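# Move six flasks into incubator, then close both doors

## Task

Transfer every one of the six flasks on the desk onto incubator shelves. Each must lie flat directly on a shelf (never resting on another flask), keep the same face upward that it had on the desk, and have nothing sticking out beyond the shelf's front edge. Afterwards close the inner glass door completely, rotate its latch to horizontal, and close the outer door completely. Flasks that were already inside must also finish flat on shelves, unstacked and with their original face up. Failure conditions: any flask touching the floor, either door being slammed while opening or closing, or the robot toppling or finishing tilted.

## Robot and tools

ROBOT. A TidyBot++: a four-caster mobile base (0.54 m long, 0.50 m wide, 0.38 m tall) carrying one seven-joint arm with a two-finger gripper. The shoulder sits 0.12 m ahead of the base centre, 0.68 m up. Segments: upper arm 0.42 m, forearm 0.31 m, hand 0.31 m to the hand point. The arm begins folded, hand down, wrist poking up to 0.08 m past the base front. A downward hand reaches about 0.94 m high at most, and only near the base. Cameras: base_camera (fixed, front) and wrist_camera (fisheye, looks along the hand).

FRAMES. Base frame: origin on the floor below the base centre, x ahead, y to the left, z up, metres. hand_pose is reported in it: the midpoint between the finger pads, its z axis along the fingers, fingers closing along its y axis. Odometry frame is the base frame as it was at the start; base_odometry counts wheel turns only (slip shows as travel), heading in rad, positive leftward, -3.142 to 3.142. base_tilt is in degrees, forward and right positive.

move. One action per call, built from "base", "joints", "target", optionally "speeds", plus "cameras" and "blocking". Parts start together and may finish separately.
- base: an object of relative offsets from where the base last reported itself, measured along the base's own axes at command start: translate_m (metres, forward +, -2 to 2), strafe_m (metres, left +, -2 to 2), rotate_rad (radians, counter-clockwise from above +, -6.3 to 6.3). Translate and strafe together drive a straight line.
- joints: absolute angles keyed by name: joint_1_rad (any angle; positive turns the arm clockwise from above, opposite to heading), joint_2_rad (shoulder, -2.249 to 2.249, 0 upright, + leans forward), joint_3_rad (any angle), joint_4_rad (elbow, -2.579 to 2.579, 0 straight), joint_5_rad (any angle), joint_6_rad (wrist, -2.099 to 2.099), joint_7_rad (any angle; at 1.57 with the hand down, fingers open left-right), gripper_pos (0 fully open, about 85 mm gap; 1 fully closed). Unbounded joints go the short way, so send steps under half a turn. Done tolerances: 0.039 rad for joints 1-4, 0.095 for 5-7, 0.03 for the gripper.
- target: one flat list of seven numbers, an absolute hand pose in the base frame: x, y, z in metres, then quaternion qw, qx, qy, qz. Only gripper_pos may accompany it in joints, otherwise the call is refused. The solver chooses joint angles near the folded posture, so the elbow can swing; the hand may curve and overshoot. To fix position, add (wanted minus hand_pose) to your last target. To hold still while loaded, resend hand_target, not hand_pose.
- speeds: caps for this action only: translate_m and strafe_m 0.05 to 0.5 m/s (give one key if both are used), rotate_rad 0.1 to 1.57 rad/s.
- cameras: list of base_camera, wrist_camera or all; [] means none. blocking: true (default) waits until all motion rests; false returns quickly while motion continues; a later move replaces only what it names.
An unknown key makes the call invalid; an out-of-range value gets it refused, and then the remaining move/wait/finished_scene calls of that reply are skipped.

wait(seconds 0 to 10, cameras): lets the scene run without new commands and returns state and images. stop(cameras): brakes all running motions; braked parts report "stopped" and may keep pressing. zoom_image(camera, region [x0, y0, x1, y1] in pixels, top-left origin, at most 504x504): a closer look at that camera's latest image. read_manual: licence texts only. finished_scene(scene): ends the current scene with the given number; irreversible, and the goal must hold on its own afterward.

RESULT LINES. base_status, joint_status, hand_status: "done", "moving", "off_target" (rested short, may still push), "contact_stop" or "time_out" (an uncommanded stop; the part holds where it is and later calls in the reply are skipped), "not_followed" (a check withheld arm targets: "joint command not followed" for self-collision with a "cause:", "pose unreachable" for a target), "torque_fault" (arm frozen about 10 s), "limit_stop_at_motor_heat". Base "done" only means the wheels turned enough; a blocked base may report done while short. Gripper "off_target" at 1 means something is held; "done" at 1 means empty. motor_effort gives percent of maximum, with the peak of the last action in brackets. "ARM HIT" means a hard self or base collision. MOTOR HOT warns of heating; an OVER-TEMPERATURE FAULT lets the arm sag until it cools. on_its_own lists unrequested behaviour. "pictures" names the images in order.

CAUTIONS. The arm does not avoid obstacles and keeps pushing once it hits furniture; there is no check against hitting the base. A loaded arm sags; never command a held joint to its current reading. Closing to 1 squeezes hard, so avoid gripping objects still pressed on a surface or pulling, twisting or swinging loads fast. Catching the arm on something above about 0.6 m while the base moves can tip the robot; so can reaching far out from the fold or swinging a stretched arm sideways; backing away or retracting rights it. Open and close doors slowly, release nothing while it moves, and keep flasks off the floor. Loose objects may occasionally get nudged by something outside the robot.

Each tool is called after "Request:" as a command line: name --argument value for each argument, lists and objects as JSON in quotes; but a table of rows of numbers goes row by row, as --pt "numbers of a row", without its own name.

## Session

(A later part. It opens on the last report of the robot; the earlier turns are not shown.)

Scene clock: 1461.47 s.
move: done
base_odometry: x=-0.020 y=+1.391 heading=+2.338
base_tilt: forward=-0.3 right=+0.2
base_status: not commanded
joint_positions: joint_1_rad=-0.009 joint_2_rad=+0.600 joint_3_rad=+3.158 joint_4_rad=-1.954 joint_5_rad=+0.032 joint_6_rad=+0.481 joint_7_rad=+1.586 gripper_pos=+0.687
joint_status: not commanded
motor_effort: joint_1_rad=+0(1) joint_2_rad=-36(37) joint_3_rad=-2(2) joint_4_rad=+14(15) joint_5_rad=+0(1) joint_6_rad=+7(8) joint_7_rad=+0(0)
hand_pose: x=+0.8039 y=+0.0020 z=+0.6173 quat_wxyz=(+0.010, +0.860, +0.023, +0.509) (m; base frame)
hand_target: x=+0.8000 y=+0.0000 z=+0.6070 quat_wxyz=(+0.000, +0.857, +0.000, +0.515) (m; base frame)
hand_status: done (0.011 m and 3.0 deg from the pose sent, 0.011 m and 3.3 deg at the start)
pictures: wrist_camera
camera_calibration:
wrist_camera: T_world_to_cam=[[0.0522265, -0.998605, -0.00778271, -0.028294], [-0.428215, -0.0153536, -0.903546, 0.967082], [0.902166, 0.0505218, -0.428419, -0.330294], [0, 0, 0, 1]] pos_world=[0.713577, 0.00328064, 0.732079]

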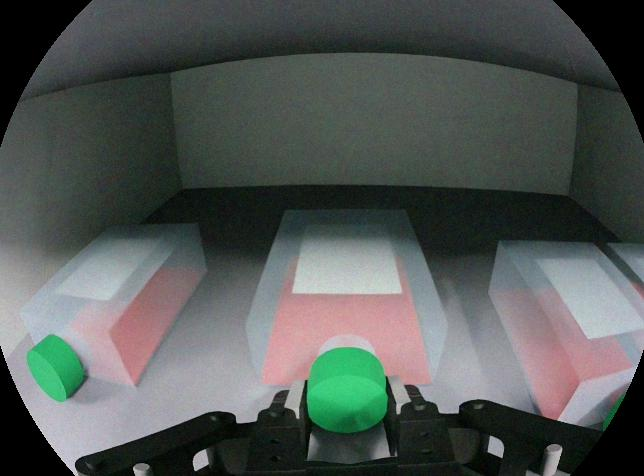

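Request:
move --joints '{"gripper_pos": 0.62}' --cameras '[]'

Request:
move --joints '{"gripper_pos": 0.45}' --cameras '["wrist_camera"]'

Request:
move --base '{"translate_m": -0.15}' --speeds '{"translate_m": 0.1}' --cameras '["wrist_camera"]'

Request:
move --base '{"translate_m": -0.6}'

Scene clock: 1467.60 s.
move: done
base_odometry: x=-0.020 y=+1.391 heading=+2.338
base_tilt: forward=-0.3 right=+0.2
base_status: not commanded
joint_positions: joint_1_rad=-0.009 joint_2_rad=+0.601 joint_3_rad=+3.158 joint_4_rad=-1.954 joint_5_rad=+0.032 joint_6_rad=+0.481 joint_7_rad=+1.586 gripper_pos=+0.620
joint_status: all done
motor_effort: joint_1_rad=-1(1) joint_2_rad=-35(37) joint_3_rad=-1(2) joint_4_rad=+14(14) joint_5_rad=+0(1) joint_6_rad=+7(8) joint_7_rad=+0(0)
hand_pose: x=+0.8039 y=+0.0020 z=+0.6168 quat_wxyz=(+0.010, +0.861, +0.023, +0.509) (m; base frame)
hand_target: x=+0.8000 y=+0.0000 z=+0.6070 quat_wxyz=(+0.000, +0.857, +0.000, +0.515) (m; base frame)
hand_status: not commanded
pictures: none
No camera images: "cameras" was empty.

Scene clock: 1468.20 s.
move: done
base_odometry: x=-0.020 y=+1.391 heading=+2.338
base_tilt: forward=-0.3 right=+0.1
base_status: not commanded
joint_positions: joint_1_rad=-0.009 joint_2_rad=+0.602 joint_3_rad=+3.158 joint_4_rad=-1.954 joint_5_rad=+0.032 joint_6_rad=+0.481 joint_7_rad=+1.586 gripper_pos=+0.450
joint_status: all done
motor_effort: joint_1_rad=-1(1) joint_2_rad=-36(37) joint_3_rad=-1(2) joint_4_rad=+13(15) joint_5_rad=+1(1) joint_6_rad=+7(8) joint_7_rad=+0(1)
hand_pose: x=+0.8038 y=+0.0020 z=+0.6160 quat_wxyz=(+0.010, +0.861, +0.023, +0.508) (m; base frame)
hand_target: x=+0.8000 y=+0.0000 z=+0.6070 quat_wxyz=(+0.000, +0.857, +0.000, +0.515) (m; base frame)
hand_status: not commanded
pictures: wrist_camera
camera_calibration:
wrist_camera: T_world_to_cam=[[0.0522108, -0.998605, -0.00788041, -0.0282258], [-0.429914, -0.0153536, -0.902739, 0.966664], [0.901359, 0.0505206, -0.430116, -0.32908], [0, 0, 0, 1]] pos_world=[0.713676, 0.00328064, 0.730881]

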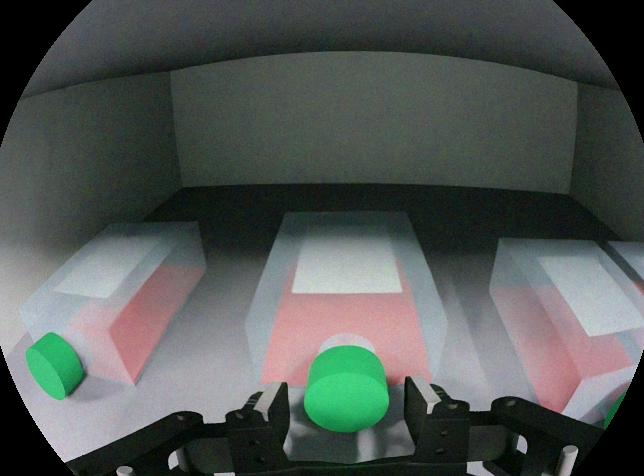

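Scene clock: 1470.27 s.
move: done
base_odometry: x=+0.084 y=+1.283 heading=+2.338
base_tilt: forward=-0.4 right=+0.2
base_status: done
joint_positions: joint_1_rad=-0.009 joint_2_rad=+0.612 joint_3_rad=+3.158 joint_4_rad=-1.962 joint_5_rad=+0.032 joint_6_rad=+0.485 joint_7_rad=+1.586 gripper_pos=+0.450
joint_status: not commanded
motor_effort: joint_1_rad=+0(1) joint_2_rad=-37(39) joint_3_rad=-1(2) joint_4_rad=+14(16) joint_5_rad=+0(1) joint_6_rad=+8(8) joint_7_rad=+0(1)
hand_pose: x=+0.8002 y=+0.0020 z=+0.6064 quat_wxyz=(+0.010, +0.865, +0.023, +0.502) (m; base frame)
hand_target: x=+0.8000 y=+0.0000 z=+0.6070 quat_wxyz=(+0.000, +0.857, +0.000, +0.515) (m; base frame)
hand_status: not commanded
pictures: wrist_camera
camera_calibration:
wrist_camera: T_world_to_cam=[[0.0520941, -0.998605, -0.00863779, -0.0275612], [-0.443006, -0.0153566, -0.896387, 0.963093], [0.895004, 0.0505231, -0.443188, -0.316954], [0, 0, 0, 1]] pos_world=[0.711767, 0.00328064, 0.722596]

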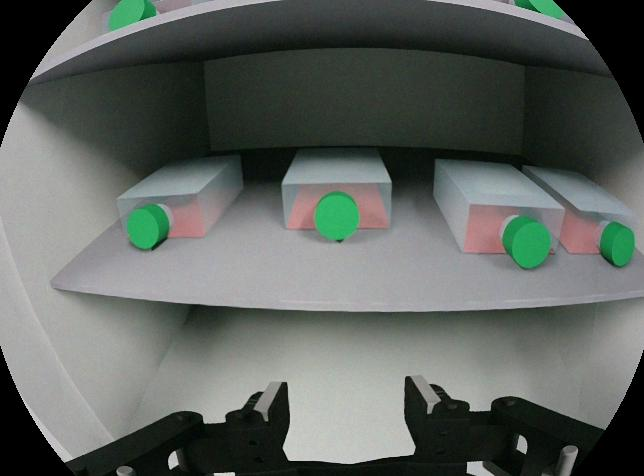

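Scene clock: 1472.53 s.
move: done
base_odometry: x=+0.500 y=+0.851 heading=+2.338
base_tilt: forward=-0.4 right=+0.2
base_status: done
joint_positions: joint_1_rad=-0.009 joint_2_rad=+0.617 joint_3_rad=+3.158 joint_4_rad=-1.970 joint_5_rad=+0.032 joint_6_rad=+0.485 joint_7_rad=+1.586 gripper_pos=+0.450
joint_status: not commanded
motor_effort: joint_1_rad=+0(1) joint_2_rad=-37(39) joint_3_rad=-1(2) joint_4_rad=+14(16) joint_5_rad=+0(1) joint_6_rad=+8(9) joint_7_rad=+0(1)
hand_pose: x=+0.7967 y=+0.0020 z=+0.6004 quat_wxyz=(+0.010, +0.867, +0.023, +0.497) (m; base frame)
hand_target: x=+0.8000 y=+0.0000 z=+0.6070 quat_wxyz=(+0.000, +0.857, +0.000, +0.515) (m; base frame)
hand_status: not commanded
pictures: base_camera, wrist_camera
camera_calibration:
wrist_camera: T_world_to_cam=[[0.0519033, -0.99861, -0.00919517, -0.0269548], [-0.453374, -0.0153584, -0.891188, 0.961181], [0.889808, 0.0504245, -0.453541, -0.306118], [0, 0, 0, 1]] pos_world=[0.70956, 0.0032807, 0.717508]

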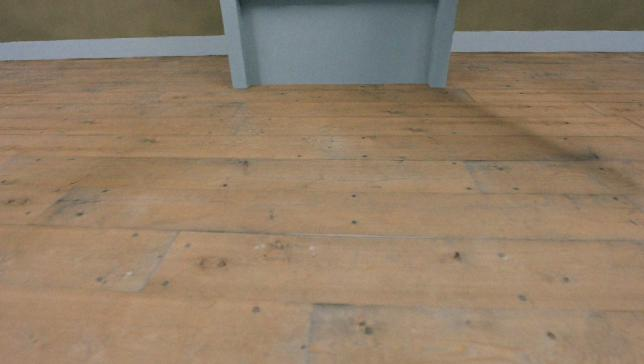

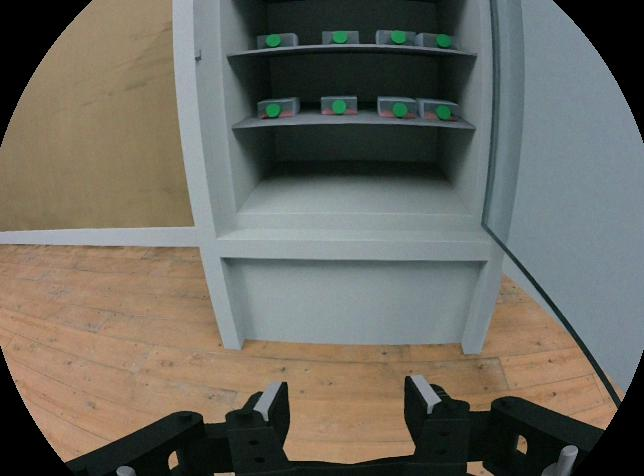

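Request:
move --base '{"translate_m": -0.929, "strafe_m": 1.264}' --speeds '{"translate_m": 0.5}' --joints '{"joint_1_rad":0,"joint_2_rad":-0.3,"joint_3_rad":3.14,"joint_4_rad":-2.0,"joint_5_rad":0,"joint_6_rad":-0.45,"joint_7_rad":1.57,"gripper_pos":0}' --cameras '[]'

Request:
move --base '{"rotate_rad": 1.526}'

Scene clock: 1603.07 s.
move: done
base_odometry: x=+0.236 y=-0.695 heading=+2.338
base_tilt: forward=-0.3 right=+0.2
base_status: done
joint_positions: joint_1_rad=-0.008 joint_2_rad=-0.293 joint_3_rad=+3.155 joint_4_rad=-1.971 joint_5_rad=+0.032 joint_6_rad=-0.378 joint_7_rad=+1.586 gripper_pos=+0.000
joint_status: all done
motor_effort: joint_1_rad=+0(4) joint_2_rad=-12(41) joint_3_rad=-1(4) joint_4_rad=+22(23) joint_5_rad=+1(1) joint_6_rad=+8(9) joint_7_rad=+0(1)
hand_pose: x=+0.5856 y=-0.0053 z=+0.9056 quat_wxyz=(+0.016, +0.856, +0.013, +0.516) (m; base frame)
hand_target: x=+0.5669 y=+0.0021 z=+0.8729 quat_wxyz=(+0.000, +0.880, +0.000, +0.476) (m; base frame)
hand_status: not commanded
pictures: none
No camera images: "cameras" was empty.

Scene clock: 1605.47 s.
move: done
base_odometry: x=+0.236 y=-0.695 heading=-2.419
base_tilt: forward=-0.3 right=+0.2
base_status: done
joint_positions: joint_1_rad=-0.008 joint_2_rad=-0.293 joint_3_rad=+3.147 joint_4_rad=-1.971 joint_5_rad=+0.032 joint_6_rad=-0.378 joint_7_rad=+1.586 gripper_pos=+0.000
joint_status: not commanded
motor_effort: joint_1_rad=+0(2) joint_2_rad=-12(14) joint_3_rad=-1(3) joint_4_rad=+21(23) joint_5_rad=+0(1) joint_6_rad=+8(8) joint_7_rad=+0(1)
hand_pose: x=+0.5855 y=-0.0012 z=+0.9056 quat_wxyz=(+0.015, +0.856, +0.017, +0.516) (m; base frame)
hand_target: x=+0.5669 y=+0.0021 z=+0.8729 quat_wxyz=(+0.000, +0.880, +0.000, +0.476) (m; base frame)
hand_status: not commanded
pictures: base_camera, wrist_camera
camera_calibration:
wrist_camera: T_world_to_cam=[[0.0376839, -0.999281, -0.00406052, -0.0126585], [-0.413096, -0.011878, -0.91061, 1.13148], [0.909908, 0.0359927, -0.413246, -0.0278816], [0, 0, 0, 1]] pos_world=[0.493258, 0.00179392, 1.01877]

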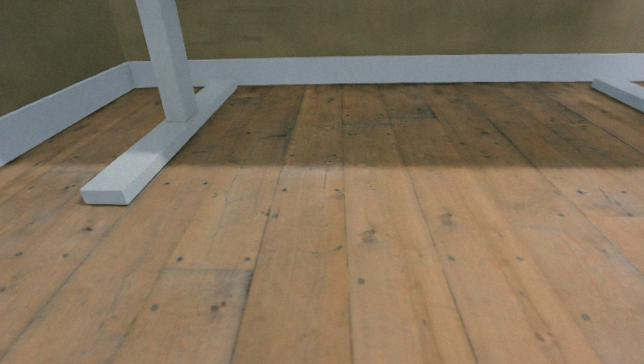

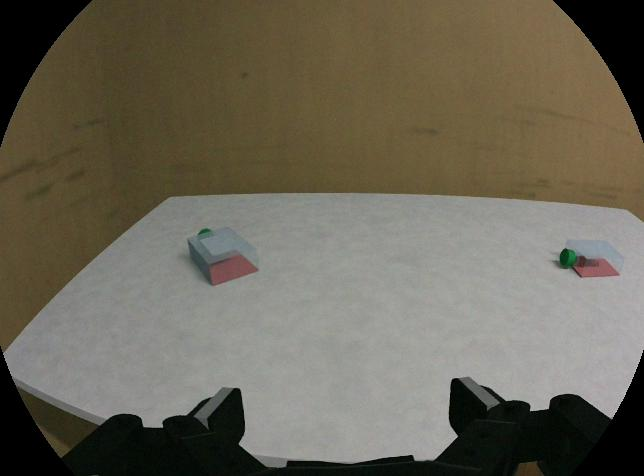

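Request:
move --target '[0.60, 0.08, 0.88, 0, 0.743, -0.669, 0]' --cameras '[]'

Request:
move --target '[0.60, 0.16, 0.88, 0, 0.3256, -0.9455, 0]' --cameras '["wrist_camera"]'

Request:
move --base '{"translate_m": 0.45, "strafe_m": 0.04}' --speeds '{"translate_m": 0.2}'

Scene clock: 1625.83 s.
move: done
base_odometry: x=+0.236 y=-0.695 heading=-2.419
base_tilt: forward=-0.3 right=+0.2
base_status: not commanded
joint_positions: joint_1_rad=-0.231 joint_2_rad=+0.501 joint_3_rad=+3.372 joint_4_rad=-0.603 joint_5_rad=-0.088 joint_6_rad=-1.973 joint_7_rad=+0.075 gripper_pos=+0.000
joint_status: not commanded
motor_effort: joint_1_rad=+0(1) joint_2_rad=-35(36) joint_3_rad=+0(1) joint_4_rad=+16(23) joint_5_rad=+1(1) joint_6_rad=+1(8) joint_7_rad=+0(1)
hand_pose: x=+0.6199 y=+0.0629 z=+0.8827 quat_wxyz=(-0.014, +0.755, -0.654, +0.037) (m; base frame)
hand_target: x=+0.6000 y=+0.0800 z=+0.8800 quat_wxyz=(+0.000, +0.743, -0.669, +0.000) (m; base frame)
hand_status: done (0.026 m and 5.1 deg from the pose sent, 0.086 m and 102.7 deg at the start)
pictures: none
No camera images: "cameras" was empty.

Scene clock: 1627.63 s.
move: done
base_odometry: x=+0.236 y=-0.695 heading=-2.419
base_tilt: forward=-0.3 right=+0.3
base_status: not commanded
joint_positions: joint_1_rad=-0.394 joint_2_rad=+0.585 joint_3_rad=+3.469 joint_4_rad=-0.454 joint_5_rad=-0.176 joint_6_rad=-2.020 joint_7_rad=-1.083 gripper_pos=+0.000
joint_status: not commanded
motor_effort: joint_1_rad=+0(2) joint_2_rad=-37(38) joint_3_rad=+1(1) joint_4_rad=+15(16) joint_5_rad=+0(1) joint_6_rad=+1(1) joint_7_rad=+0(1)
hand_pose: x=+0.6297 y=+0.1495 z=+0.8842 quat_wxyz=(-0.047, +0.343, -0.938, +0.021) (m; base frame)
hand_target: x=+0.6081 y=+0.1620 z=+0.8801 quat_wxyz=(-0.013, +0.326, -0.945, +0.001) (m; base frame)
hand_status: done (0.032 m and 6.2 deg from the pose sent, 0.099 m and 60.4 deg at the start; a joint's target at an end of its range on 34 of 34 steps)
pictures: wrist_camera
camera_calibration:
wrist_camera: T_world_to_cam=[[-0.611649, 0.783195, -0.111768, 0.373698], [0.786899, 0.616866, 0.0162889, -0.537262], [0.0817032, -0.0779869, -0.993601, 0.969335], [0, 0, 0, 1]] pos_world=[0.572145, 0.114336, 1.01365]

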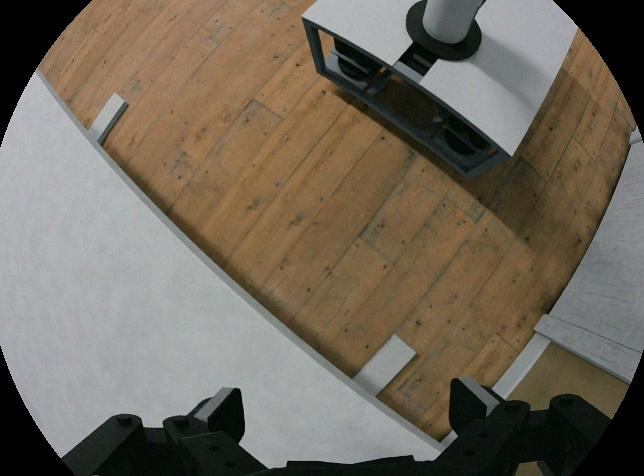

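Scene clock: 1630.60 s.
move: done
base_odometry: x=-0.076 y=-1.023 heading=-2.418
base_tilt: forward=-0.3 right=+0.2
base_status: done
joint_positions: joint_1_rad=-0.395 joint_2_rad=+0.599 joint_3_rad=+3.469 joint_4_rad=-0.453 joint_5_rad=-0.177 joint_6_rad=-2.026 joint_7_rad=-1.083 gripper_pos=+0.000
joint_status: not commanded
motor_effort: joint_1_rad=-1(2) joint_2_rad=-38(41) joint_3_rad=+0(1) joint_4_rad=+15(16) joint_5_rad=+0(1) joint_6_rad=+1(2) joint_7_rad=+0(1)
hand_pose: x=+0.6305 y=+0.1510 z=+0.8766 quat_wxyz=(-0.037, +0.343, -0.938, +0.020) (m; base frame)
hand_target: x=+0.6081 y=+0.1620 z=+0.8801 quat_wxyz=(-0.013, +0.326, -0.945, +0.001) (m; base frame)
hand_status: not commanded
pictures: base_camera, wrist_camera
camera_calibration:
wrist_camera: T_world_to_cam=[[-0.614312, 0.782058, -0.104912, 0.367979], [0.786552, 0.61752, -0.00240287, -0.52209], [0.062906, -0.0839948, -0.994479, 0.97528], [0, 0, 0, 1]] pos_world=[0.575354, 0.116539, 1.00725]

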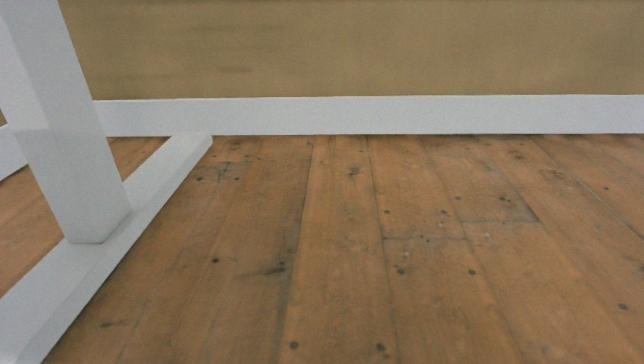

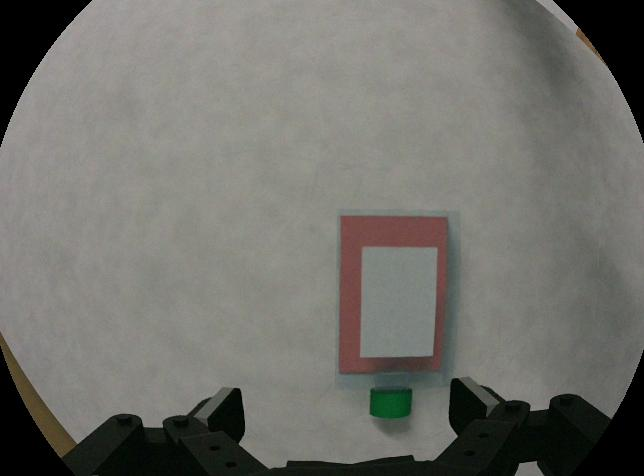

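Request:
move --target '[0.64, 0.215, 0.82, 0, 0.3256, -0.9455, 0]' --joints '{"gripper_pos": 0.2}' --cameras '["wrist_camera"]'

Scene clock: 1637.23 s.
move: done
base_odometry: x=-0.075 y=-1.023 heading=-2.418
base_tilt: forward=-0.3 right=+0.2
base_status: not commanded
joint_positions: joint_1_rad=-0.443 joint_2_rad=+0.730 joint_3_rad=+3.469 joint_4_rad=-0.422 joint_5_rad=-0.183 joint_6_rad=-2.026 joint_7_rad=-1.164 gripper_pos=+0.200
joint_status: all done
motor_effort: joint_1_rad=+0(2) joint_2_rad=-42(46) joint_3_rad=+0(1) joint_4_rad=+15(17) joint_5_rad=+1(1) joint_6_rad=+0(1) joint_7_rad=+0(1)
hand_pose: x=+0.6459 y=+0.1889 z=+0.8142 quat_wxyz=(+0.012, +0.333, -0.942, +0.025) (m; base frame)
hand_target: x=+0.6400 y=+0.2150 z=+0.8200 quat_wxyz=(+0.000, +0.326, -0.946, +0.000) (m; base frame)
hand_status: done (0.027 m and 3.3 deg from the pose sent, 0.086 m and 5.3 deg at the start)
pictures: wrist_camera
camera_calibration:
wrist_camera: T_world_to_cam=[[-0.604096, 0.792552, -0.0832437, 0.31513], [0.796455, 0.596912, -0.0967236, -0.483488], [-0.0269693, -0.12473, -0.991824, 0.979127], [0, 0, 0, 1]] pos_world=[0.601852, 0.160969, 0.950589]

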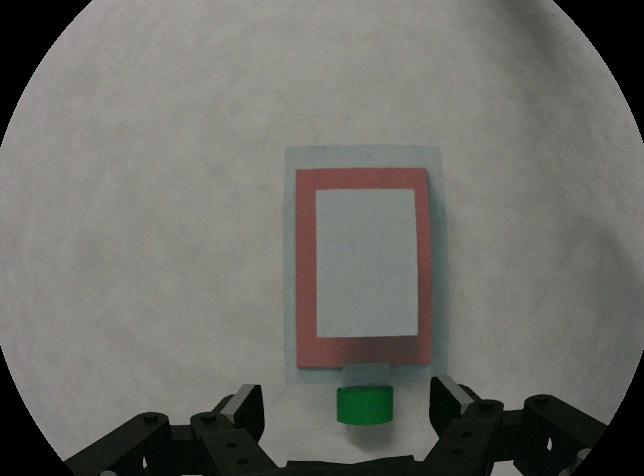

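Request:
move --target '[0.648, 0.237, 0.785, 0, 0.3256, -0.9455, 0]' --joints '{"gripper_pos": 0.35}' --cameras '["wrist_camera"]'

Scene clock: 1642.47 s.
move: done
base_odometry: x=-0.075 y=-1.023 heading=-2.418
base_tilt: forward=-0.3 right=+0.2
base_status: not commanded
joint_positions: joint_1_rad=-0.494 joint_2_rad=+0.734 joint_3_rad=+3.470 joint_4_rad=-0.489 joint_5_rad=-0.193 joint_6_rad=-1.980 joint_7_rad=-1.177 gripper_pos=+0.350
joint_status: all done
motor_effort: joint_1_rad=+0(2) joint_2_rad=-43(44) joint_3_rad=+0(1) joint_4_rad=+16(16) joint_5_rad=+1(1) joint_6_rad=+0(1) joint_7_rad=+0(1)
hand_pose: x=+0.6383 y=+0.2158 z=+0.7930 quat_wxyz=(+0.022, +0.347, -0.937, +0.018) (m; base frame)
hand_target: x=+0.6480 y=+0.2370 z=+0.7850 quat_wxyz=(+0.000, +0.326, -0.946, +0.000) (m; base frame)
hand_status: done (0.025 m and 4.2 deg from the pose sent, 0.056 m and 3.3 deg at the start)
pictures: wrist_camera
camera_calibration:
wrist_camera: T_world_to_cam=[[-0.628552, 0.775184, -0.0633493, 0.29105], [0.776265, 0.620192, -0.113023, -0.474713], [-0.0483252, -0.120217, -0.991571, 0.973735], [0, 0, 0, 1]] pos_world=[0.598499, 0.185856, 0.930312]

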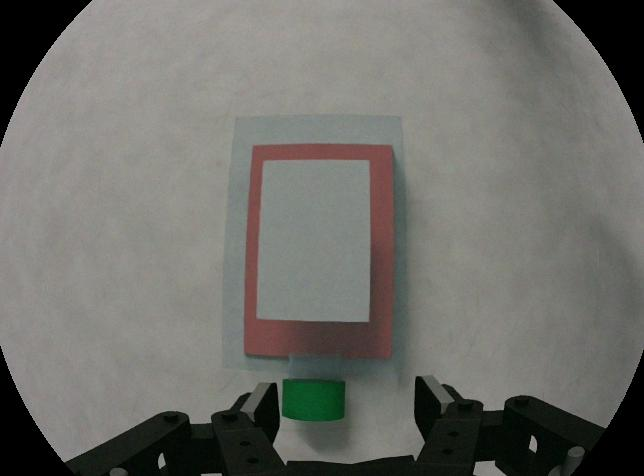

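Request:
move --target '[0.665, 0.232, 0.765, 0, 0.3256, -0.9455, 0]' --cameras '["wrist_camera"]'

Scene clock: 1647.07 s.
move: done
base_odometry: x=-0.075 y=-1.023 heading=-2.418
base_tilt: forward=-0.3 right=+0.2
base_status: not commanded
joint_positions: joint_1_rad=-0.493 joint_2_rad=+0.761 joint_3_rad=+3.470 joint_4_rad=-0.490 joint_5_rad=-0.198 joint_6_rad=-1.949 joint_7_rad=-1.177 gripper_pos=+0.350
joint_status: not commanded
motor_effort: joint_1_rad=+0(1) joint_2_rad=-43(45) joint_3_rad=+1(1) joint_4_rad=+16(17) joint_5_rad=+1(1) joint_6_rad=+0(1) joint_7_rad=+0(1)
hand_pose: x=+0.6492 y=+0.2211 z=+0.7769 quat_wxyz=(+0.021, +0.348, -0.937, +0.018) (m; base frame)
hand_target: x=+0.6650 y=+0.2320 z=+0.7650 quat_wxyz=(+0.000, +0.326, -0.946, +0.000) (m; base frame)
hand_status: done (0.023 m and 4.2 deg from the pose sent, 0.042 m and 4.2 deg at the start)
pictures: wrist_camera
camera_calibration:
wrist_camera: T_world_to_cam=[[-0.629833, 0.774073, -0.0641932, 0.294488], [0.775378, 0.621711, -0.110749, -0.48977], [-0.0458183, -0.119527, -0.991773, 0.957225], [0, 0, 0, 1]] pos_world=[0.609094, 0.190955, 0.914012]

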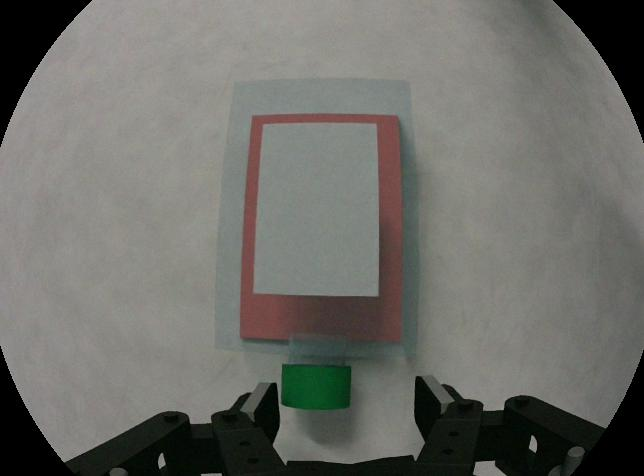

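Request:
move --base '{"translate_m": 0.009, "strafe_m": -0.011}' --speeds '{"translate_m": 0.05}' --cameras '[]'

Request:
move --target '[0.665, 0.232, 0.748, 0, 0.3256, -0.9455, 0]' --cameras '["wrist_camera"]'

Scene clock: 1653.77 s.
move: done
base_odometry: x=-0.089 y=-1.021 heading=-2.418
base_tilt: forward=-0.3 right=+0.1
base_status: done
joint_positions: joint_1_rad=-0.494 joint_2_rad=+0.718 joint_3_rad=+3.470 joint_4_rad=-0.495 joint_5_rad=-0.201 joint_6_rad=-1.948 joint_7_rad=-1.177 gripper_pos=+0.350
joint_status: not commanded
motor_effort: joint_1_rad=+1(5) joint_2_rad=-32(44) joint_3_rad=+1(2) joint_4_rad=+15(18) joint_5_rad=+1(2) joint_6_rad=+0(1) joint_7_rad=+0(1)
hand_pose: x=+0.6442 y=+0.2195 z=+0.8001 quat_wxyz=(+0.001, +0.348, -0.937, +0.014) (m; base frame)
hand_target: x=+0.6650 y=+0.2320 z=+0.7650 quat_wxyz=(+0.000, +0.326, -0.946, +0.000) (m; base frame)
hand_status: not commanded
pictures: none
No camera images: "cameras" was empty.

Scene clock: 1654.67 s.
move: done
base_odometry: x=-0.089 y=-1.021 heading=-2.418
base_tilt: forward=-0.3 right=+0.2
base_status: not commanded
joint_positions: joint_1_rad=-0.495 joint_2_rad=+0.717 joint_3_rad=+3.488 joint_4_rad=-0.585 joint_5_rad=-0.204 joint_6_rad=-1.882 joint_7_rad=-1.177 gripper_pos=+0.350
joint_status: not commanded
motor_effort: joint_1_rad=+0(1) joint_2_rad=-34(36) joint_3_rad=+0(1) joint_4_rad=+16(17) joint_5_rad=+0(1) joint_6_rad=+0(0) joint_7_rad=+0(1)
hand_pose: x=+0.6495 y=+0.2112 z=+0.7750 quat_wxyz=(+0.011, +0.335, -0.942, +0.014) (m; base frame)
hand_target: x=+0.6650 y=+0.2320 z=+0.7480 quat_wxyz=(+0.000, +0.326, -0.946, +0.000) (m; base frame)
hand_status: done (0.037 m and 2.3 deg from the pose sent, 0.057 m and 3.2 deg at the start)
pictures: wrist_camera
camera_calibration:
wrist_camera: T_world_to_cam=[[-0.606295, 0.79269, -0.0636248, 0.282484], [0.794569, 0.600556, -0.0893994, -0.508637], [-0.0326558, -0.104757, -0.993962, 0.944238], [0, 0, 0, 1]] pos_world=[0.60625, 0.180458, 0.911037]

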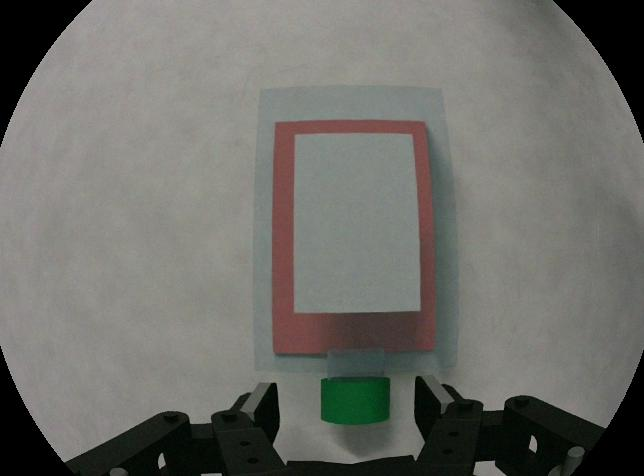

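Request:
move --target '[0.665, 0.232, 0.79, 0, 0.3256, -0.9455, 0]' --cameras '[]'

Request:
move --base '{"translate_m": -0.045, "strafe_m": 0.005}' --speeds '{"translate_m": 0.05}' --cameras '[]'

Request:
move --target '[0.71, 0.225, 0.78, 0, 0.3256, -0.9455, 0]' --cameras '["wrist_camera"]'

Scene clock: 1661.37 s.
move: off_target
base_odometry: x=-0.088 y=-1.021 heading=-2.418
base_tilt: forward=-0.4 right=+0.2
base_status: not commanded
joint_positions: joint_1_rad=-0.481 joint_2_rad=+0.728 joint_3_rad=+3.432 joint_4_rad=-0.332 joint_5_rad=-0.204 joint_6_rad=-1.944 joint_7_rad=-1.197 gripper_pos=+0.350
joint_status: not commanded
motor_effort: joint_1_rad=+2(3) joint_2_rad=-28(35) joint_3_rad=+0(1) joint_4_rad=+15(17) joint_5_rad=+0(1) joint_6_rad=+2(2) joint_7_rad=+0(0)
hand_pose: x=+0.6675 y=+0.2433 z=+0.8419 quat_wxyz=(-0.074, +0.361, -0.930, +0.008) (m; base frame)
hand_target: x=+0.6650 y=+0.2320 z=+0.7900 quat_wxyz=(+0.000, +0.326, -0.946, +0.000) (m; base frame)
hand_status: off_target (0.053 m and 9.6 deg from the pose sent, 0.030 m and 2.3 deg at the start)
pictures: none
No camera images: "cameras" was empty.

Scene clock: 1662.77 s.
move: done
base_odometry: x=-0.051 y=-0.994 heading=-2.418
base_tilt: forward=-0.3 right=+0.3
base_status: done
joint_positions: joint_1_rad=-0.461 joint_2_rad=+0.827 joint_3_rad=+3.430 joint_4_rad=-0.323 joint_5_rad=-0.204 joint_6_rad=-1.945 joint_7_rad=-1.197 gripper_pos=+0.350
joint_status: not commanded
motor_effort: joint_1_rad=-1(3) joint_2_rad=-45(50) joint_3_rad=+0(1) joint_4_rad=+16(17) joint_5_rad=+0(1) joint_6_rad=+1(2) joint_7_rad=+0(1)
hand_pose: x=+0.6847 y=+0.2389 z=+0.7848 quat_wxyz=(-0.028, +0.354, -0.935, +0.013) (m; base frame)
hand_target: x=+0.6650 y=+0.2320 z=+0.7900 quat_wxyz=(+0.000, +0.326, -0.946, +0.000) (m; base frame)
hand_status: not commanded
pictures: none
No camera images: "cameras" was empty.

Scene clock: 1673.20 s.
move: time_out
base_odometry: x=-0.051 y=-0.994 heading=-2.418
base_tilt: forward=-0.3 right=+0.2
base_status: not commanded
joint_positions: joint_1_rad=-0.453 joint_2_rad=+0.944 joint_3_rad=+3.099 joint_4_rad=+0.013 joint_5_rad=+0.136 joint_6_rad=-2.038 joint_7_rad=-1.177 gripper_pos=+0.350
joint_status: not commanded
motor_effort: joint_1_rad=+0(5) joint_2_rad=-47(52) joint_3_rad=+0(3) joint_4_rad=+15(23) joint_5_rad=+0(3) joint_6_rad=+1(3) joint_7_rad=+0(1)
hand_pose: x=+0.7102 y=+0.2603 z=+0.8109 quat_wxyz=(-0.087, +0.386, -0.917, +0.037) (m; base frame)
hand_target: x=+0.7067 y=+0.2591 z=+0.8069 quat_wxyz=(-0.078, +0.388, -0.918, +0.037) (m; base frame)
hand_status: time_out (0.047 m and 13.3 deg from the pose sent, 0.029 m and 5.0 deg at the start; a joint's target at an end of its range on 186 of 300 steps)
pictures: wrist_camera
camera_calibration:
wrist_camera: T_world_to_cam=[[-0.672021, 0.7199, -0.173587, 0.437493], [0.719533, 0.690198, 0.0768036, -0.687967], [0.1751, -0.0732876, -0.981819, 0.821436], [0, 0, 0, 1]] pos_world=[0.645186, 0.220083, 0.935283]

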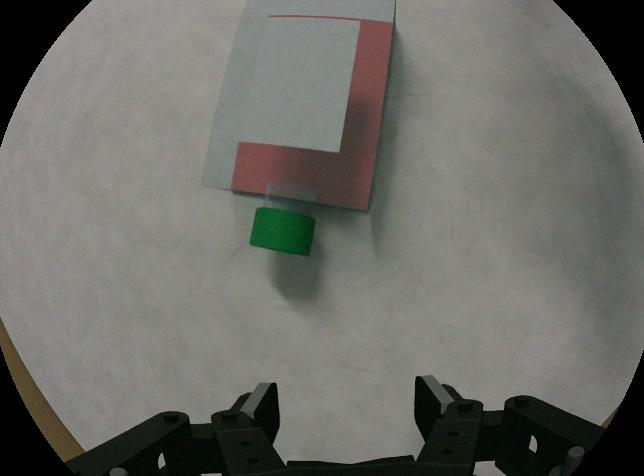

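Request:
move --target '[0.66, 0.19, 0.84, -0.1234, 0.3228, -0.9374, -0.0425]' --cameras '["wrist_camera"]'

Request:
move --target '[0.685, 0.215, 0.79, -0.1234, 0.3228, -0.9374, -0.0425]' --cameras '["wrist_camera"]'

Scene clock: 1689.70 s.
move: off_target
base_odometry: x=-0.051 y=-0.994 heading=-2.418
base_tilt: forward=-0.4 right=+0.1
base_status: not commanded
joint_positions: joint_1_rad=-0.548 joint_2_rad=+1.030 joint_3_rad=+2.528 joint_4_rad=+0.808 joint_5_rad=+0.902 joint_6_rad=-2.038 joint_7_rad=-0.885 gripper_pos=+0.350
joint_status: not commanded
motor_effort: joint_1_rad=+0(2) joint_2_rad=-30(48) joint_3_rad=+5(6) joint_4_rad=+5(15) joint_5_rad=-1(2) joint_6_rad=+5(5) joint_7_rad=+0(1)
hand_pose: x=+0.7511 y=+0.1712 z=+0.9282 quat_wxyz=(-0.319, +0.275, -0.907, +0.007) (m; base frame)
hand_target: x=+0.7457 y=+0.1785 z=+0.8701 quat_wxyz=(-0.255, +0.302, -0.918, +0.017) (m; base frame)
hand_status: off_target (0.128 m and 24.1 deg from the pose sent, 0.091 m and 12.6 deg at the start; a joint's target at an end of its range on 55 of 55 steps)
pictures: wrist_camera
camera_calibration:
wrist_camera: T_world_to_cam=[[-0.447255, 0.870577, -0.20508, 0.384104], [0.695515, 0.482693, 0.532227, -1.03413], [0.562335, 0.0954047, -0.821387, 0.454239], [0, 0, 0, 1]] pos_world=[0.635609, 0.121438, 1.00227]

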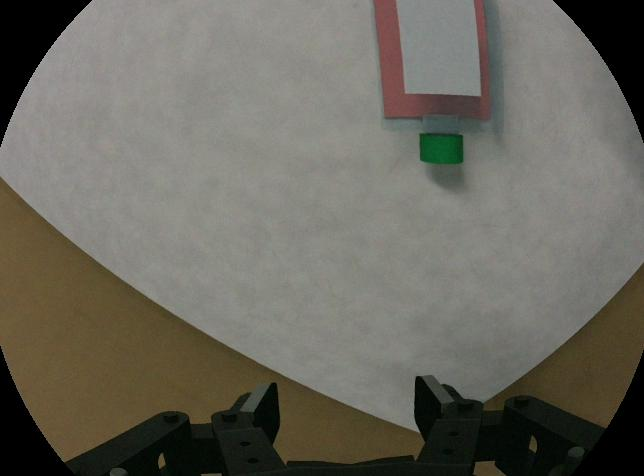

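Scene clock: 1690.70 s.
move: off_target
base_odometry: x=-0.051 y=-0.994 heading=-2.418
base_tilt: forward=-0.3 right=+0.2
base_status: not commanded
joint_positions: joint_1_rad=-0.610 joint_2_rad=+1.052 joint_3_rad=+2.486 joint_4_rad=+0.865 joint_5_rad=+0.925 joint_6_rad=-2.038 joint_7_rad=-0.885 gripper_pos=+0.350
joint_status: not commanded
motor_effort: joint_1_rad=+2(4) joint_2_rad=-17(31) joint_3_rad=+6(6) joint_4_rad=+4(5) joint_5_rad=-2(2) joint_6_rad=+5(5) joint_7_rad=+0(0)
hand_pose: x=+0.7438 y=+0.2022 z=+0.9154 quat_wxyz=(-0.319, +0.283, -0.904, -0.021) (m; base frame)
hand_target: x=+0.7493 y=+0.2070 z=+0.8099 quat_wxyz=(-0.221, +0.308, -0.925, +0.002) (m; base frame)
hand_status: off_target (0.139 m and 23.4 deg from the pose sent, 0.159 m and 24.1 deg at the start; a joint's target at an end of its range on 19 of 19 steps)
pictures: wrist_camera
camera_calibration:
wrist_camera: T_world_to_cam=[[-0.480175, 0.862786, -0.158213, 0.334359], [0.686316, 0.48186, 0.544776, -1.04175], [0.546262, 0.153004, -0.823521, 0.447171], [0, 0, 0, 1]] pos_world=[0.631247, 0.145078, 0.988675]

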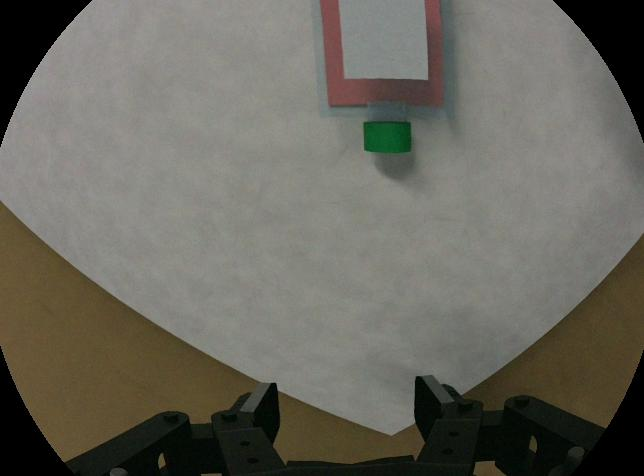

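Request:
move --joints '{"joint_2_rad": 0.6}' --cameras '[]'

Request:
move --base '{"translate_m": -0.45}' --speeds '{"translate_m": 0.2}' --cameras '["wrist_camera"]'

Request:
move --joints '{"joint_1_rad":0,"joint_2_rad":-0.3,"joint_3_rad":3.14,"joint_4_rad":-2.0,"joint_5_rad":0,"joint_6_rad":-0.45,"joint_7_rad":1.57,"gripper_pos":0.2}' --cameras '["base_camera","wrist_camera"]'

Scene clock: 1700.07 s.
move: done
base_odometry: x=-0.051 y=-0.994 heading=-2.418
base_tilt: forward=-0.3 right=+0.2
base_status: not commanded
joint_positions: joint_1_rad=-0.610 joint_2_rad=+0.596 joint_3_rad=+2.477 joint_4_rad=+0.873 joint_5_rad=+0.926 joint_6_rad=-2.038 joint_7_rad=-0.885 gripper_pos=+0.350
joint_status: all done
motor_effort: joint_1_rad=+0(4) joint_2_rad=-25(50) joint_3_rad=+4(7) joint_4_rad=-3(6) joint_5_rad=-3(4) joint_6_rad=+7(7) joint_7_rad=+0(1)
hand_pose: x=+0.6069 y=+0.1066 z=+1.1678 quat_wxyz=(-0.516, +0.238, -0.818, -0.091) (m; base frame)
hand_target: x=+0.5993 y=+0.1015 z=+1.1461 quat_wxyz=(-0.488, +0.257, -0.831, -0.081) (m; base frame)
hand_status: not commanded
pictures: none
No camera images: "cameras" was empty.

Scene clock: 1703.03 s.
move: done
base_odometry: x=+0.286 y=-0.696 heading=-2.418
base_tilt: forward=-0.2 right=+0.2
base_status: done
joint_positions: joint_1_rad=-0.610 joint_2_rad=+0.598 joint_3_rad=+2.477 joint_4_rad=+0.873 joint_5_rad=+0.926 joint_6_rad=-2.038 joint_7_rad=-0.885 gripper_pos=+0.350
joint_status: not commanded
motor_effort: joint_1_rad=+0(2) joint_2_rad=-25(29) joint_3_rad=+4(5) joint_4_rad=-1(3) joint_5_rad=-3(4) joint_6_rad=+6(7) joint_7_rad=+0(1)
hand_pose: x=+0.6076 y=+0.1070 z=+1.1669 quat_wxyz=(-0.515, +0.238, -0.818, -0.091) (m; base frame)
hand_target: x=+0.5993 y=+0.1015 z=+1.1461 quat_wxyz=(-0.488, +0.257, -0.831, -0.081) (m; base frame)
hand_status: not commanded
pictures: wrist_camera
camera_calibration:
wrist_camera: T_world_to_cam=[[-0.435974, 0.895652, -0.0879434, 0.278571], [0.419729, 0.2888, 0.860478, -1.2251], [0.796087, 0.338234, -0.50184, 0.196323], [0, 0, 0, 1]] pos_world=[0.47937, 0.0379034, 1.17719]

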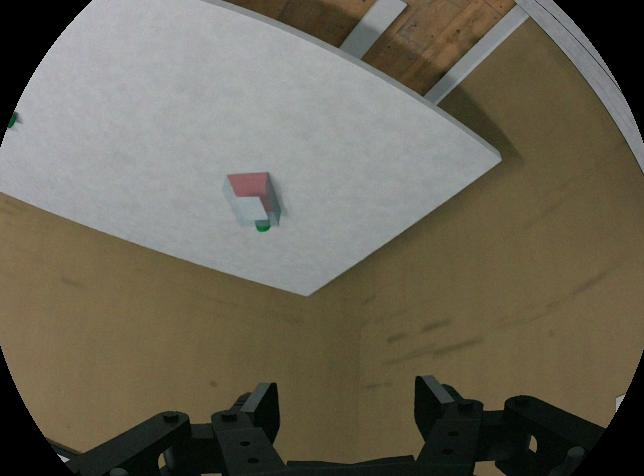

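Scene clock: 1707.10 s.
move: done
base_odometry: x=+0.286 y=-0.696 heading=-2.418
base_tilt: forward=-0.4 right=+0.2
base_status: not commanded
joint_positions: joint_1_rad=-0.023 joint_2_rad=-0.283 joint_3_rad=+3.118 joint_4_rad=-1.972 joint_5_rad=+0.053 joint_6_rad=-0.527 joint_7_rad=+1.504 gripper_pos=+0.200
joint_status: all done
motor_effort: joint_1_rad=+0(2) joint_2_rad=-11(27) joint_3_rad=+0(5) joint_4_rad=+22(23) joint_5_rad=+1(4) joint_6_rad=+7(8) joint_7_rad=+0(1)
hand_pose: x=+0.5620 y=+0.0145 z=+0.8619 quat_wxyz=(+0.000, +0.895, +0.007, +0.447) (m; base frame)
hand_target: x=+0.5669 y=+0.0021 z=+0.8729 quat_wxyz=(+0.000, +0.880, +0.000, +0.476) (m; base frame)
hand_status: not commanded
pictures: base_camera, wrist_camera
camera_calibration:
wrist_camera: T_world_to_cam=[[0.0279663, -0.998596, -0.0449903, 0.0443914], [-0.551481, 0.0221253, -0.833894, 1.09327], [0.833718, 0.0481322, -0.550088, 0.135442], [0, 0, 0, 1]] pos_world=[0.488754, 0.0136211, 0.98817]

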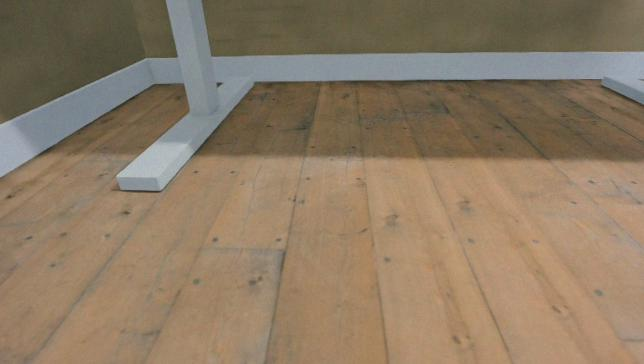

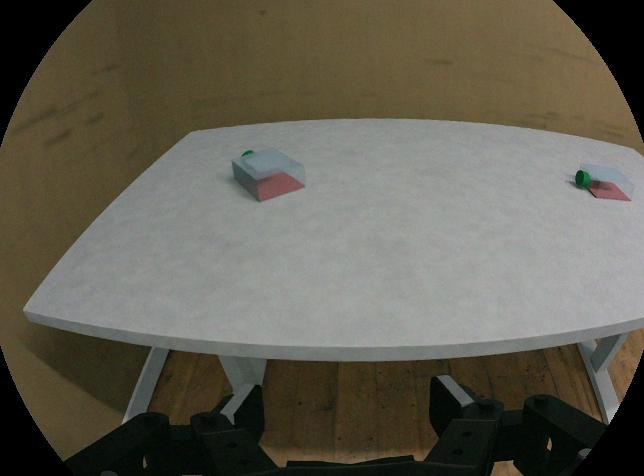

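Request:
move --target '[0.60, 0.0, 0.88, 0, 0.743, -0.669, 0]' --cameras '[]'

Request:
move --target '[0.64, -0.08, 0.88, -0.1234, 0.3228, -0.9374, -0.0425]' --cameras '[]'

Request:
move --target '[0.67, -0.12, 0.88, -0.1287, 0.1636, -0.978, -0.0215]' --cameras '["wrist_camera"]'

Scene clock: 1750.70 s.
move: done
base_odometry: x=+0.286 y=-0.696 heading=-2.418
base_tilt: forward=-0.3 right=+0.2
base_status: not commanded
joint_positions: joint_1_rad=-0.077 joint_2_rad=+0.477 joint_3_rad=+3.385 joint_4_rad=-0.646 joint_5_rad=-0.087 joint_6_rad=-1.956 joint_7_rad=+0.244 gripper_pos=+0.200
joint_status: not commanded
motor_effort: joint_1_rad=+0(1) joint_2_rad=-35(35) joint_3_rad=+0(1) joint_4_rad=+16(23) joint_5_rad=+1(1) joint_6_rad=+1(8) joint_7_rad=+0(1)
hand_pose: x=+0.6166 y=-0.0206 z=+0.8826 quat_wxyz=(-0.007, +0.755, -0.654, +0.039) (m; base frame)
hand_target: x=+0.6000 y=+0.0000 z=+0.8800 quat_wxyz=(+0.000, +0.743, -0.669, +0.000) (m; base frame)
hand_status: done (0.027 m and 5.1 deg from the pose sent, 0.045 m and 97.4 deg at the start)
pictures: none
No camera images: "cameras" was empty.

Scene clock: 1752.40 s.
move: done
base_odometry: x=+0.286 y=-0.696 heading=-2.418
base_tilt: forward=-0.3 right=+0.3
base_status: not commanded
joint_positions: joint_1_rad=+0.123 joint_2_rad=+0.475 joint_3_rad=+3.456 joint_4_rad=-0.702 joint_5_rad=-0.338 joint_6_rad=-1.900 joint_7_rad=-0.545 gripper_pos=+0.200
joint_status: not commanded
motor_effort: joint_1_rad=+0(2) joint_2_rad=-35(35) joint_3_rad=+0(1) joint_4_rad=+15(17) joint_5_rad=-1(2) joint_6_rad=+1(1) joint_7_rad=+0(1)
hand_pose: x=+0.6250 y=-0.0772 z=+0.8739 quat_wxyz=(-0.085, +0.364, -0.926, -0.041) (m; base frame)
hand_target: x=+0.6400 y=-0.0800 z=+0.8800 quat_wxyz=(-0.123, +0.323, -0.937, -0.042) (m; base frame)
hand_status: done (0.016 m and 6.6 deg from the pose sent, 0.064 m and 62.2 deg at the start)
pictures: none
No camera images: "cameras" was empty.

Scene clock: 1753.77 s.
move: done
base_odometry: x=+0.286 y=-0.696 heading=-2.418
base_tilt: forward=-0.2 right=+0.3
base_status: not commanded
joint_positions: joint_1_rad=+0.156 joint_2_rad=+0.521 joint_3_rad=+3.476 joint_4_rad=-0.615 joint_5_rad=-0.338 joint_6_rad=-1.898 joint_7_rad=-0.840 gripper_pos=+0.200
joint_status: not commanded
motor_effort: joint_1_rad=+0(2) joint_2_rad=-37(37) joint_3_rad=+0(1) joint_4_rad=+17(17) joint_5_rad=-1(1) joint_6_rad=+1(2) joint_7_rad=+0(1)
hand_pose: x=+0.6447 y=-0.1050 z=+0.8766 quat_wxyz=(-0.091, +0.208, -0.973, -0.029) (m; base frame)
hand_target: x=+0.6700 y=-0.1200 z=+0.8800 quat_wxyz=(-0.129, +0.164, -0.978, -0.021) (m; base frame)
hand_status: done (0.030 m and 6.8 deg from the pose sent, 0.062 m and 24.4 deg at the start)
pictures: wrist_camera
camera_calibration:
wrist_camera: T_world_to_cam=[[-0.375105, 0.926785, -0.019124, 0.362794], [0.918268, 0.374321, 0.129101, -0.600959], [0.126808, 0.0308655, -0.991447, 0.921204], [0, 0, 0, 1]] pos_world=[0.571112, -0.139714, 0.997848]

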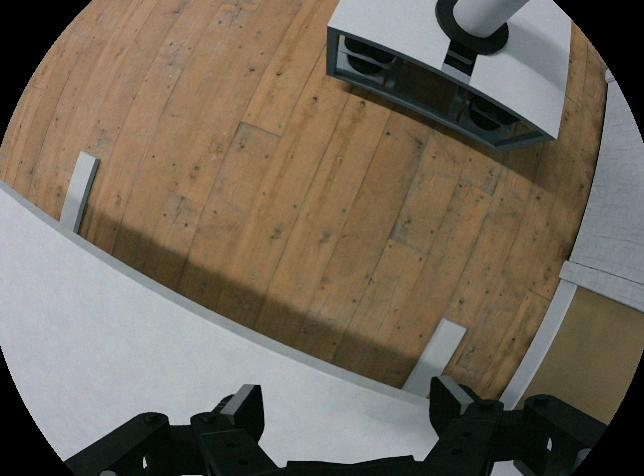

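Request:
move --base '{"translate_m": 0.42, "strafe_m": 0.079, "rotate_rad": 0.35}' --speeds '{"translate_m": 0.15, "rotate_rad": 0.3}'

Scene clock: 1761.03 s.
move: done
base_odometry: x=+0.023 y=-1.034 heading=-2.067
base_tilt: forward=-0.3 right=+0.2
base_status: done
joint_positions: joint_1_rad=+0.170 joint_2_rad=+0.533 joint_3_rad=+3.483 joint_4_rad=-0.614 joint_5_rad=-0.339 joint_6_rad=-1.895 joint_7_rad=-0.842 gripper_pos=+0.200
joint_status: not commanded
motor_effort: joint_1_rad=+0(4) joint_2_rad=-36(40) joint_3_rad=+0(1) joint_4_rad=+16(17) joint_5_rad=-1(2) joint_6_rad=+1(2) joint_7_rad=+0(1)
hand_pose: x=+0.6460 y=-0.1157 z=+0.8706 quat_wxyz=(-0.087, +0.197, -0.976, -0.028) (m; base frame)
hand_target: x=+0.6700 y=-0.1200 z=+0.8800 quat_wxyz=(-0.129, +0.164, -0.978, -0.021) (m; base frame)
hand_status: not commanded
pictures: base_camera, wrist_camera
camera_calibration:
wrist_camera: T_world_to_cam=[[-0.354305, 0.934962, -0.0177165, 0.35934], [0.927547, 0.353777, 0.120408, -0.598145], [0.118844, 0.0262281, -0.992566, 0.921002], [0, 0, 0, 1]] pos_world=[0.572668, -0.148516, 0.992543]

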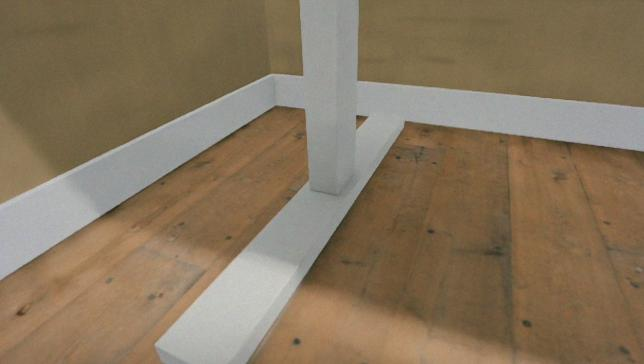

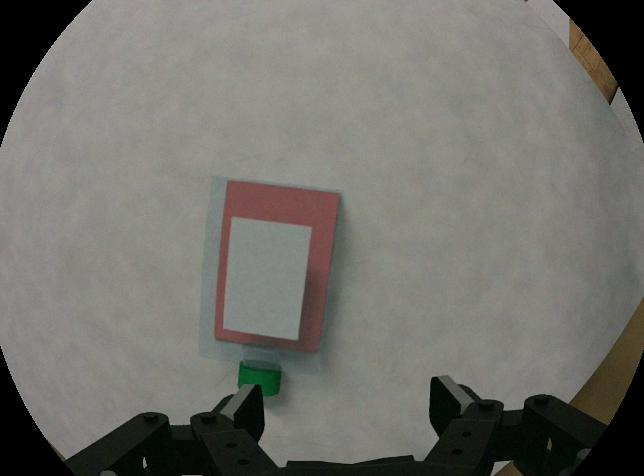

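Request:
move --target '[0.715, -0.15, 0.82, -0.1297, 0.1122, -0.985, -0.0148]' --cameras '["wrist_camera"]'

Scene clock: 1772.77 s.
move: done
base_odometry: x=+0.023 y=-1.034 heading=-2.067
base_tilt: forward=-0.3 right=+0.3
base_status: not commanded
joint_positions: joint_1_rad=+0.170 joint_2_rad=+0.628 joint_3_rad=+3.493 joint_4_rad=-0.627 joint_5_rad=-0.339 joint_6_rad=-1.758 joint_7_rad=-0.893 gripper_pos=+0.200
joint_status: not commanded
motor_effort: joint_1_rad=+0(1) joint_2_rad=-41(44) joint_3_rad=+0(1) joint_4_rad=+16(18) joint_5_rad=+0(1) joint_6_rad=+1(2) joint_7_rad=+0(1)
hand_pose: x=+0.6976 y=-0.1363 z=+0.8186 quat_wxyz=(-0.095, +0.161, -0.982, -0.013) (m; base frame)
hand_target: x=+0.7150 y=-0.1500 z=+0.8200 quat_wxyz=(-0.130, +0.112, -0.985, -0.015) (m; base frame)
hand_status: done (0.022 m and 6.8 deg from the pose sent, 0.092 m and 11.1 deg at the start)
pictures: wrist_camera
camera_calibration:
wrist_camera: T_world_to_cam=[[-0.280493, 0.958938, -0.041976, 0.367611], [0.949898, 0.2836, 0.131396, -0.666605], [0.137905, -0.00301726, -0.990441, 0.84476], [0, 0, 0, 1]] pos_world=[0.619822, -0.160918, 0.939705]

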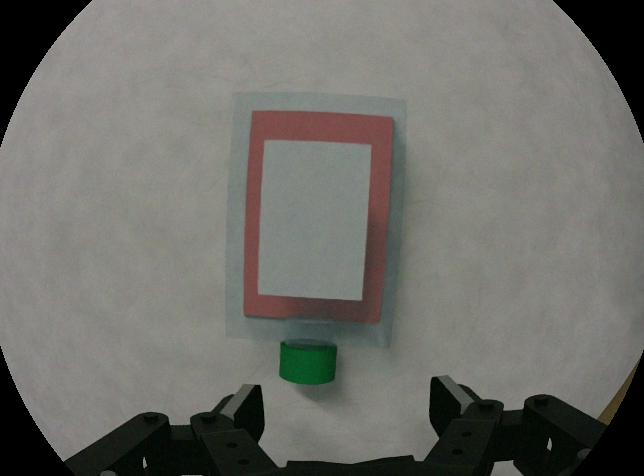

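Request:
move --target '[0.733, -0.162, 0.78, -0.13, 0.0864, -0.9876, -0.0114]' --joints '{"gripper_pos": 0.35}' --cameras '["wrist_camera"]'

Scene clock: 1779.77 s.
move: done
base_odometry: x=+0.023 y=-1.034 heading=-2.067
base_tilt: forward=-0.2 right=+0.2
base_status: not commanded
joint_positions: joint_1_rad=+0.170 joint_2_rad=+0.654 joint_3_rad=+3.523 joint_4_rad=-0.699 joint_5_rad=-0.349 joint_6_rad=-1.652 joint_7_rad=-0.907 gripper_pos=+0.350
joint_status: all done
motor_effort: joint_1_rad=-1(1) joint_2_rad=-41(44) joint_3_rad=+1(2) joint_4_rad=+18(18) joint_5_rad=-1(1) joint_6_rad=+2(2) joint_7_rad=+0(0)
hand_pose: x=+0.7140 y=-0.1569 z=+0.7846 quat_wxyz=(-0.099, +0.130, -0.986, -0.005) (m; base frame)
hand_target: x=+0.7330 y=-0.1620 z=+0.7800 quat_wxyz=(-0.130, +0.086, -0.988, -0.011) (m; base frame)
hand_status: done (0.020 m and 6.1 deg from the pose sent, 0.058 m and 9.4 deg at the start)
pictures: wrist_camera
camera_calibration:
wrist_camera: T_world_to_cam=[[-0.219158, 0.974284, -0.0523598, 0.357282], [0.964533, 0.224432, 0.138946, -0.69754], [0.147124, -0.0200517, -0.988915, 0.798313], [0, 0, 0, 1]] pos_world=[0.633651, -0.175536, 0.905091]

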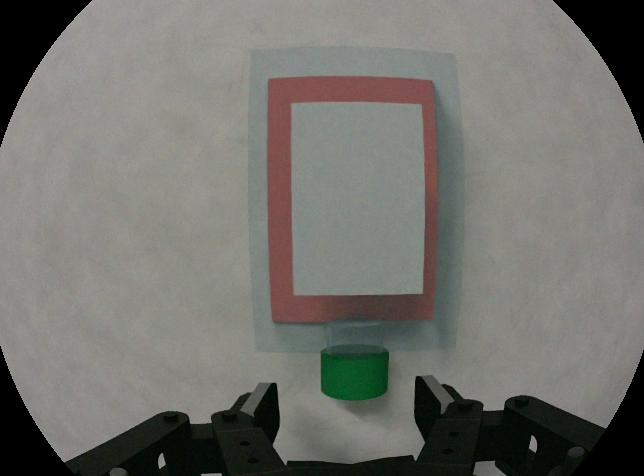

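Request:
move --target '[0.737, -0.155, 0.758, -0.13, 0.0864, -0.9876, -0.0114]' --joints '{"gripper_pos": 0.35}' --cameras '["wrist_camera"]'

Scene clock: 1786.30 s.
move: done
base_odometry: x=+0.023 y=-1.034 heading=-2.067
base_tilt: forward=-0.2 right=+0.1
base_status: not commanded
joint_positions: joint_1_rad=+0.158 joint_2_rad=+0.655 joint_3_rad=+3.547 joint_4_rad=-0.785 joint_5_rad=-0.359 joint_6_rad=-1.580 joint_7_rad=-0.907 gripper_pos=+0.350
joint_status: all done
motor_effort: joint_1_rad=-1(1) joint_2_rad=-42(44) joint_3_rad=+2(2) joint_4_rad=+17(19) joint_5_rad=-1(1) joint_6_rad=+2(2) joint_7_rad=+0(1)
hand_pose: x=+0.7147 y=-0.1631 z=+0.7592 quat_wxyz=(-0.096, +0.114, -0.989, -0.006) (m; base frame)
hand_target: x=+0.7370 y=-0.1550 z=+0.7580 quat_wxyz=(-0.130, +0.086, -0.988, -0.011) (m; base frame)
hand_status: done (0.024 m and 5.0 deg from the pose sent, 0.035 m and 6.1 deg at the start)
pictures: wrist_camera
camera_calibration:
wrist_camera: T_world_to_cam=[[-0.187993, 0.981098, -0.0458931, 0.336058], [0.972301, 0.192508, 0.132558, -0.69912], [0.138887, -0.019702, -0.990112, 0.779812], [0, 0, 0, 1]] pos_world=[0.634626, -0.179756, 0.880198]

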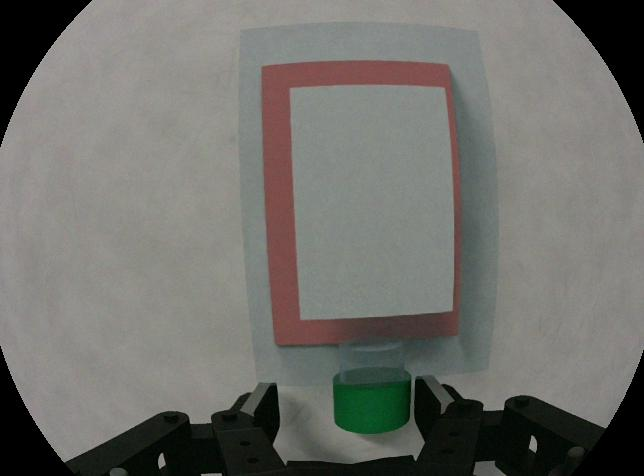

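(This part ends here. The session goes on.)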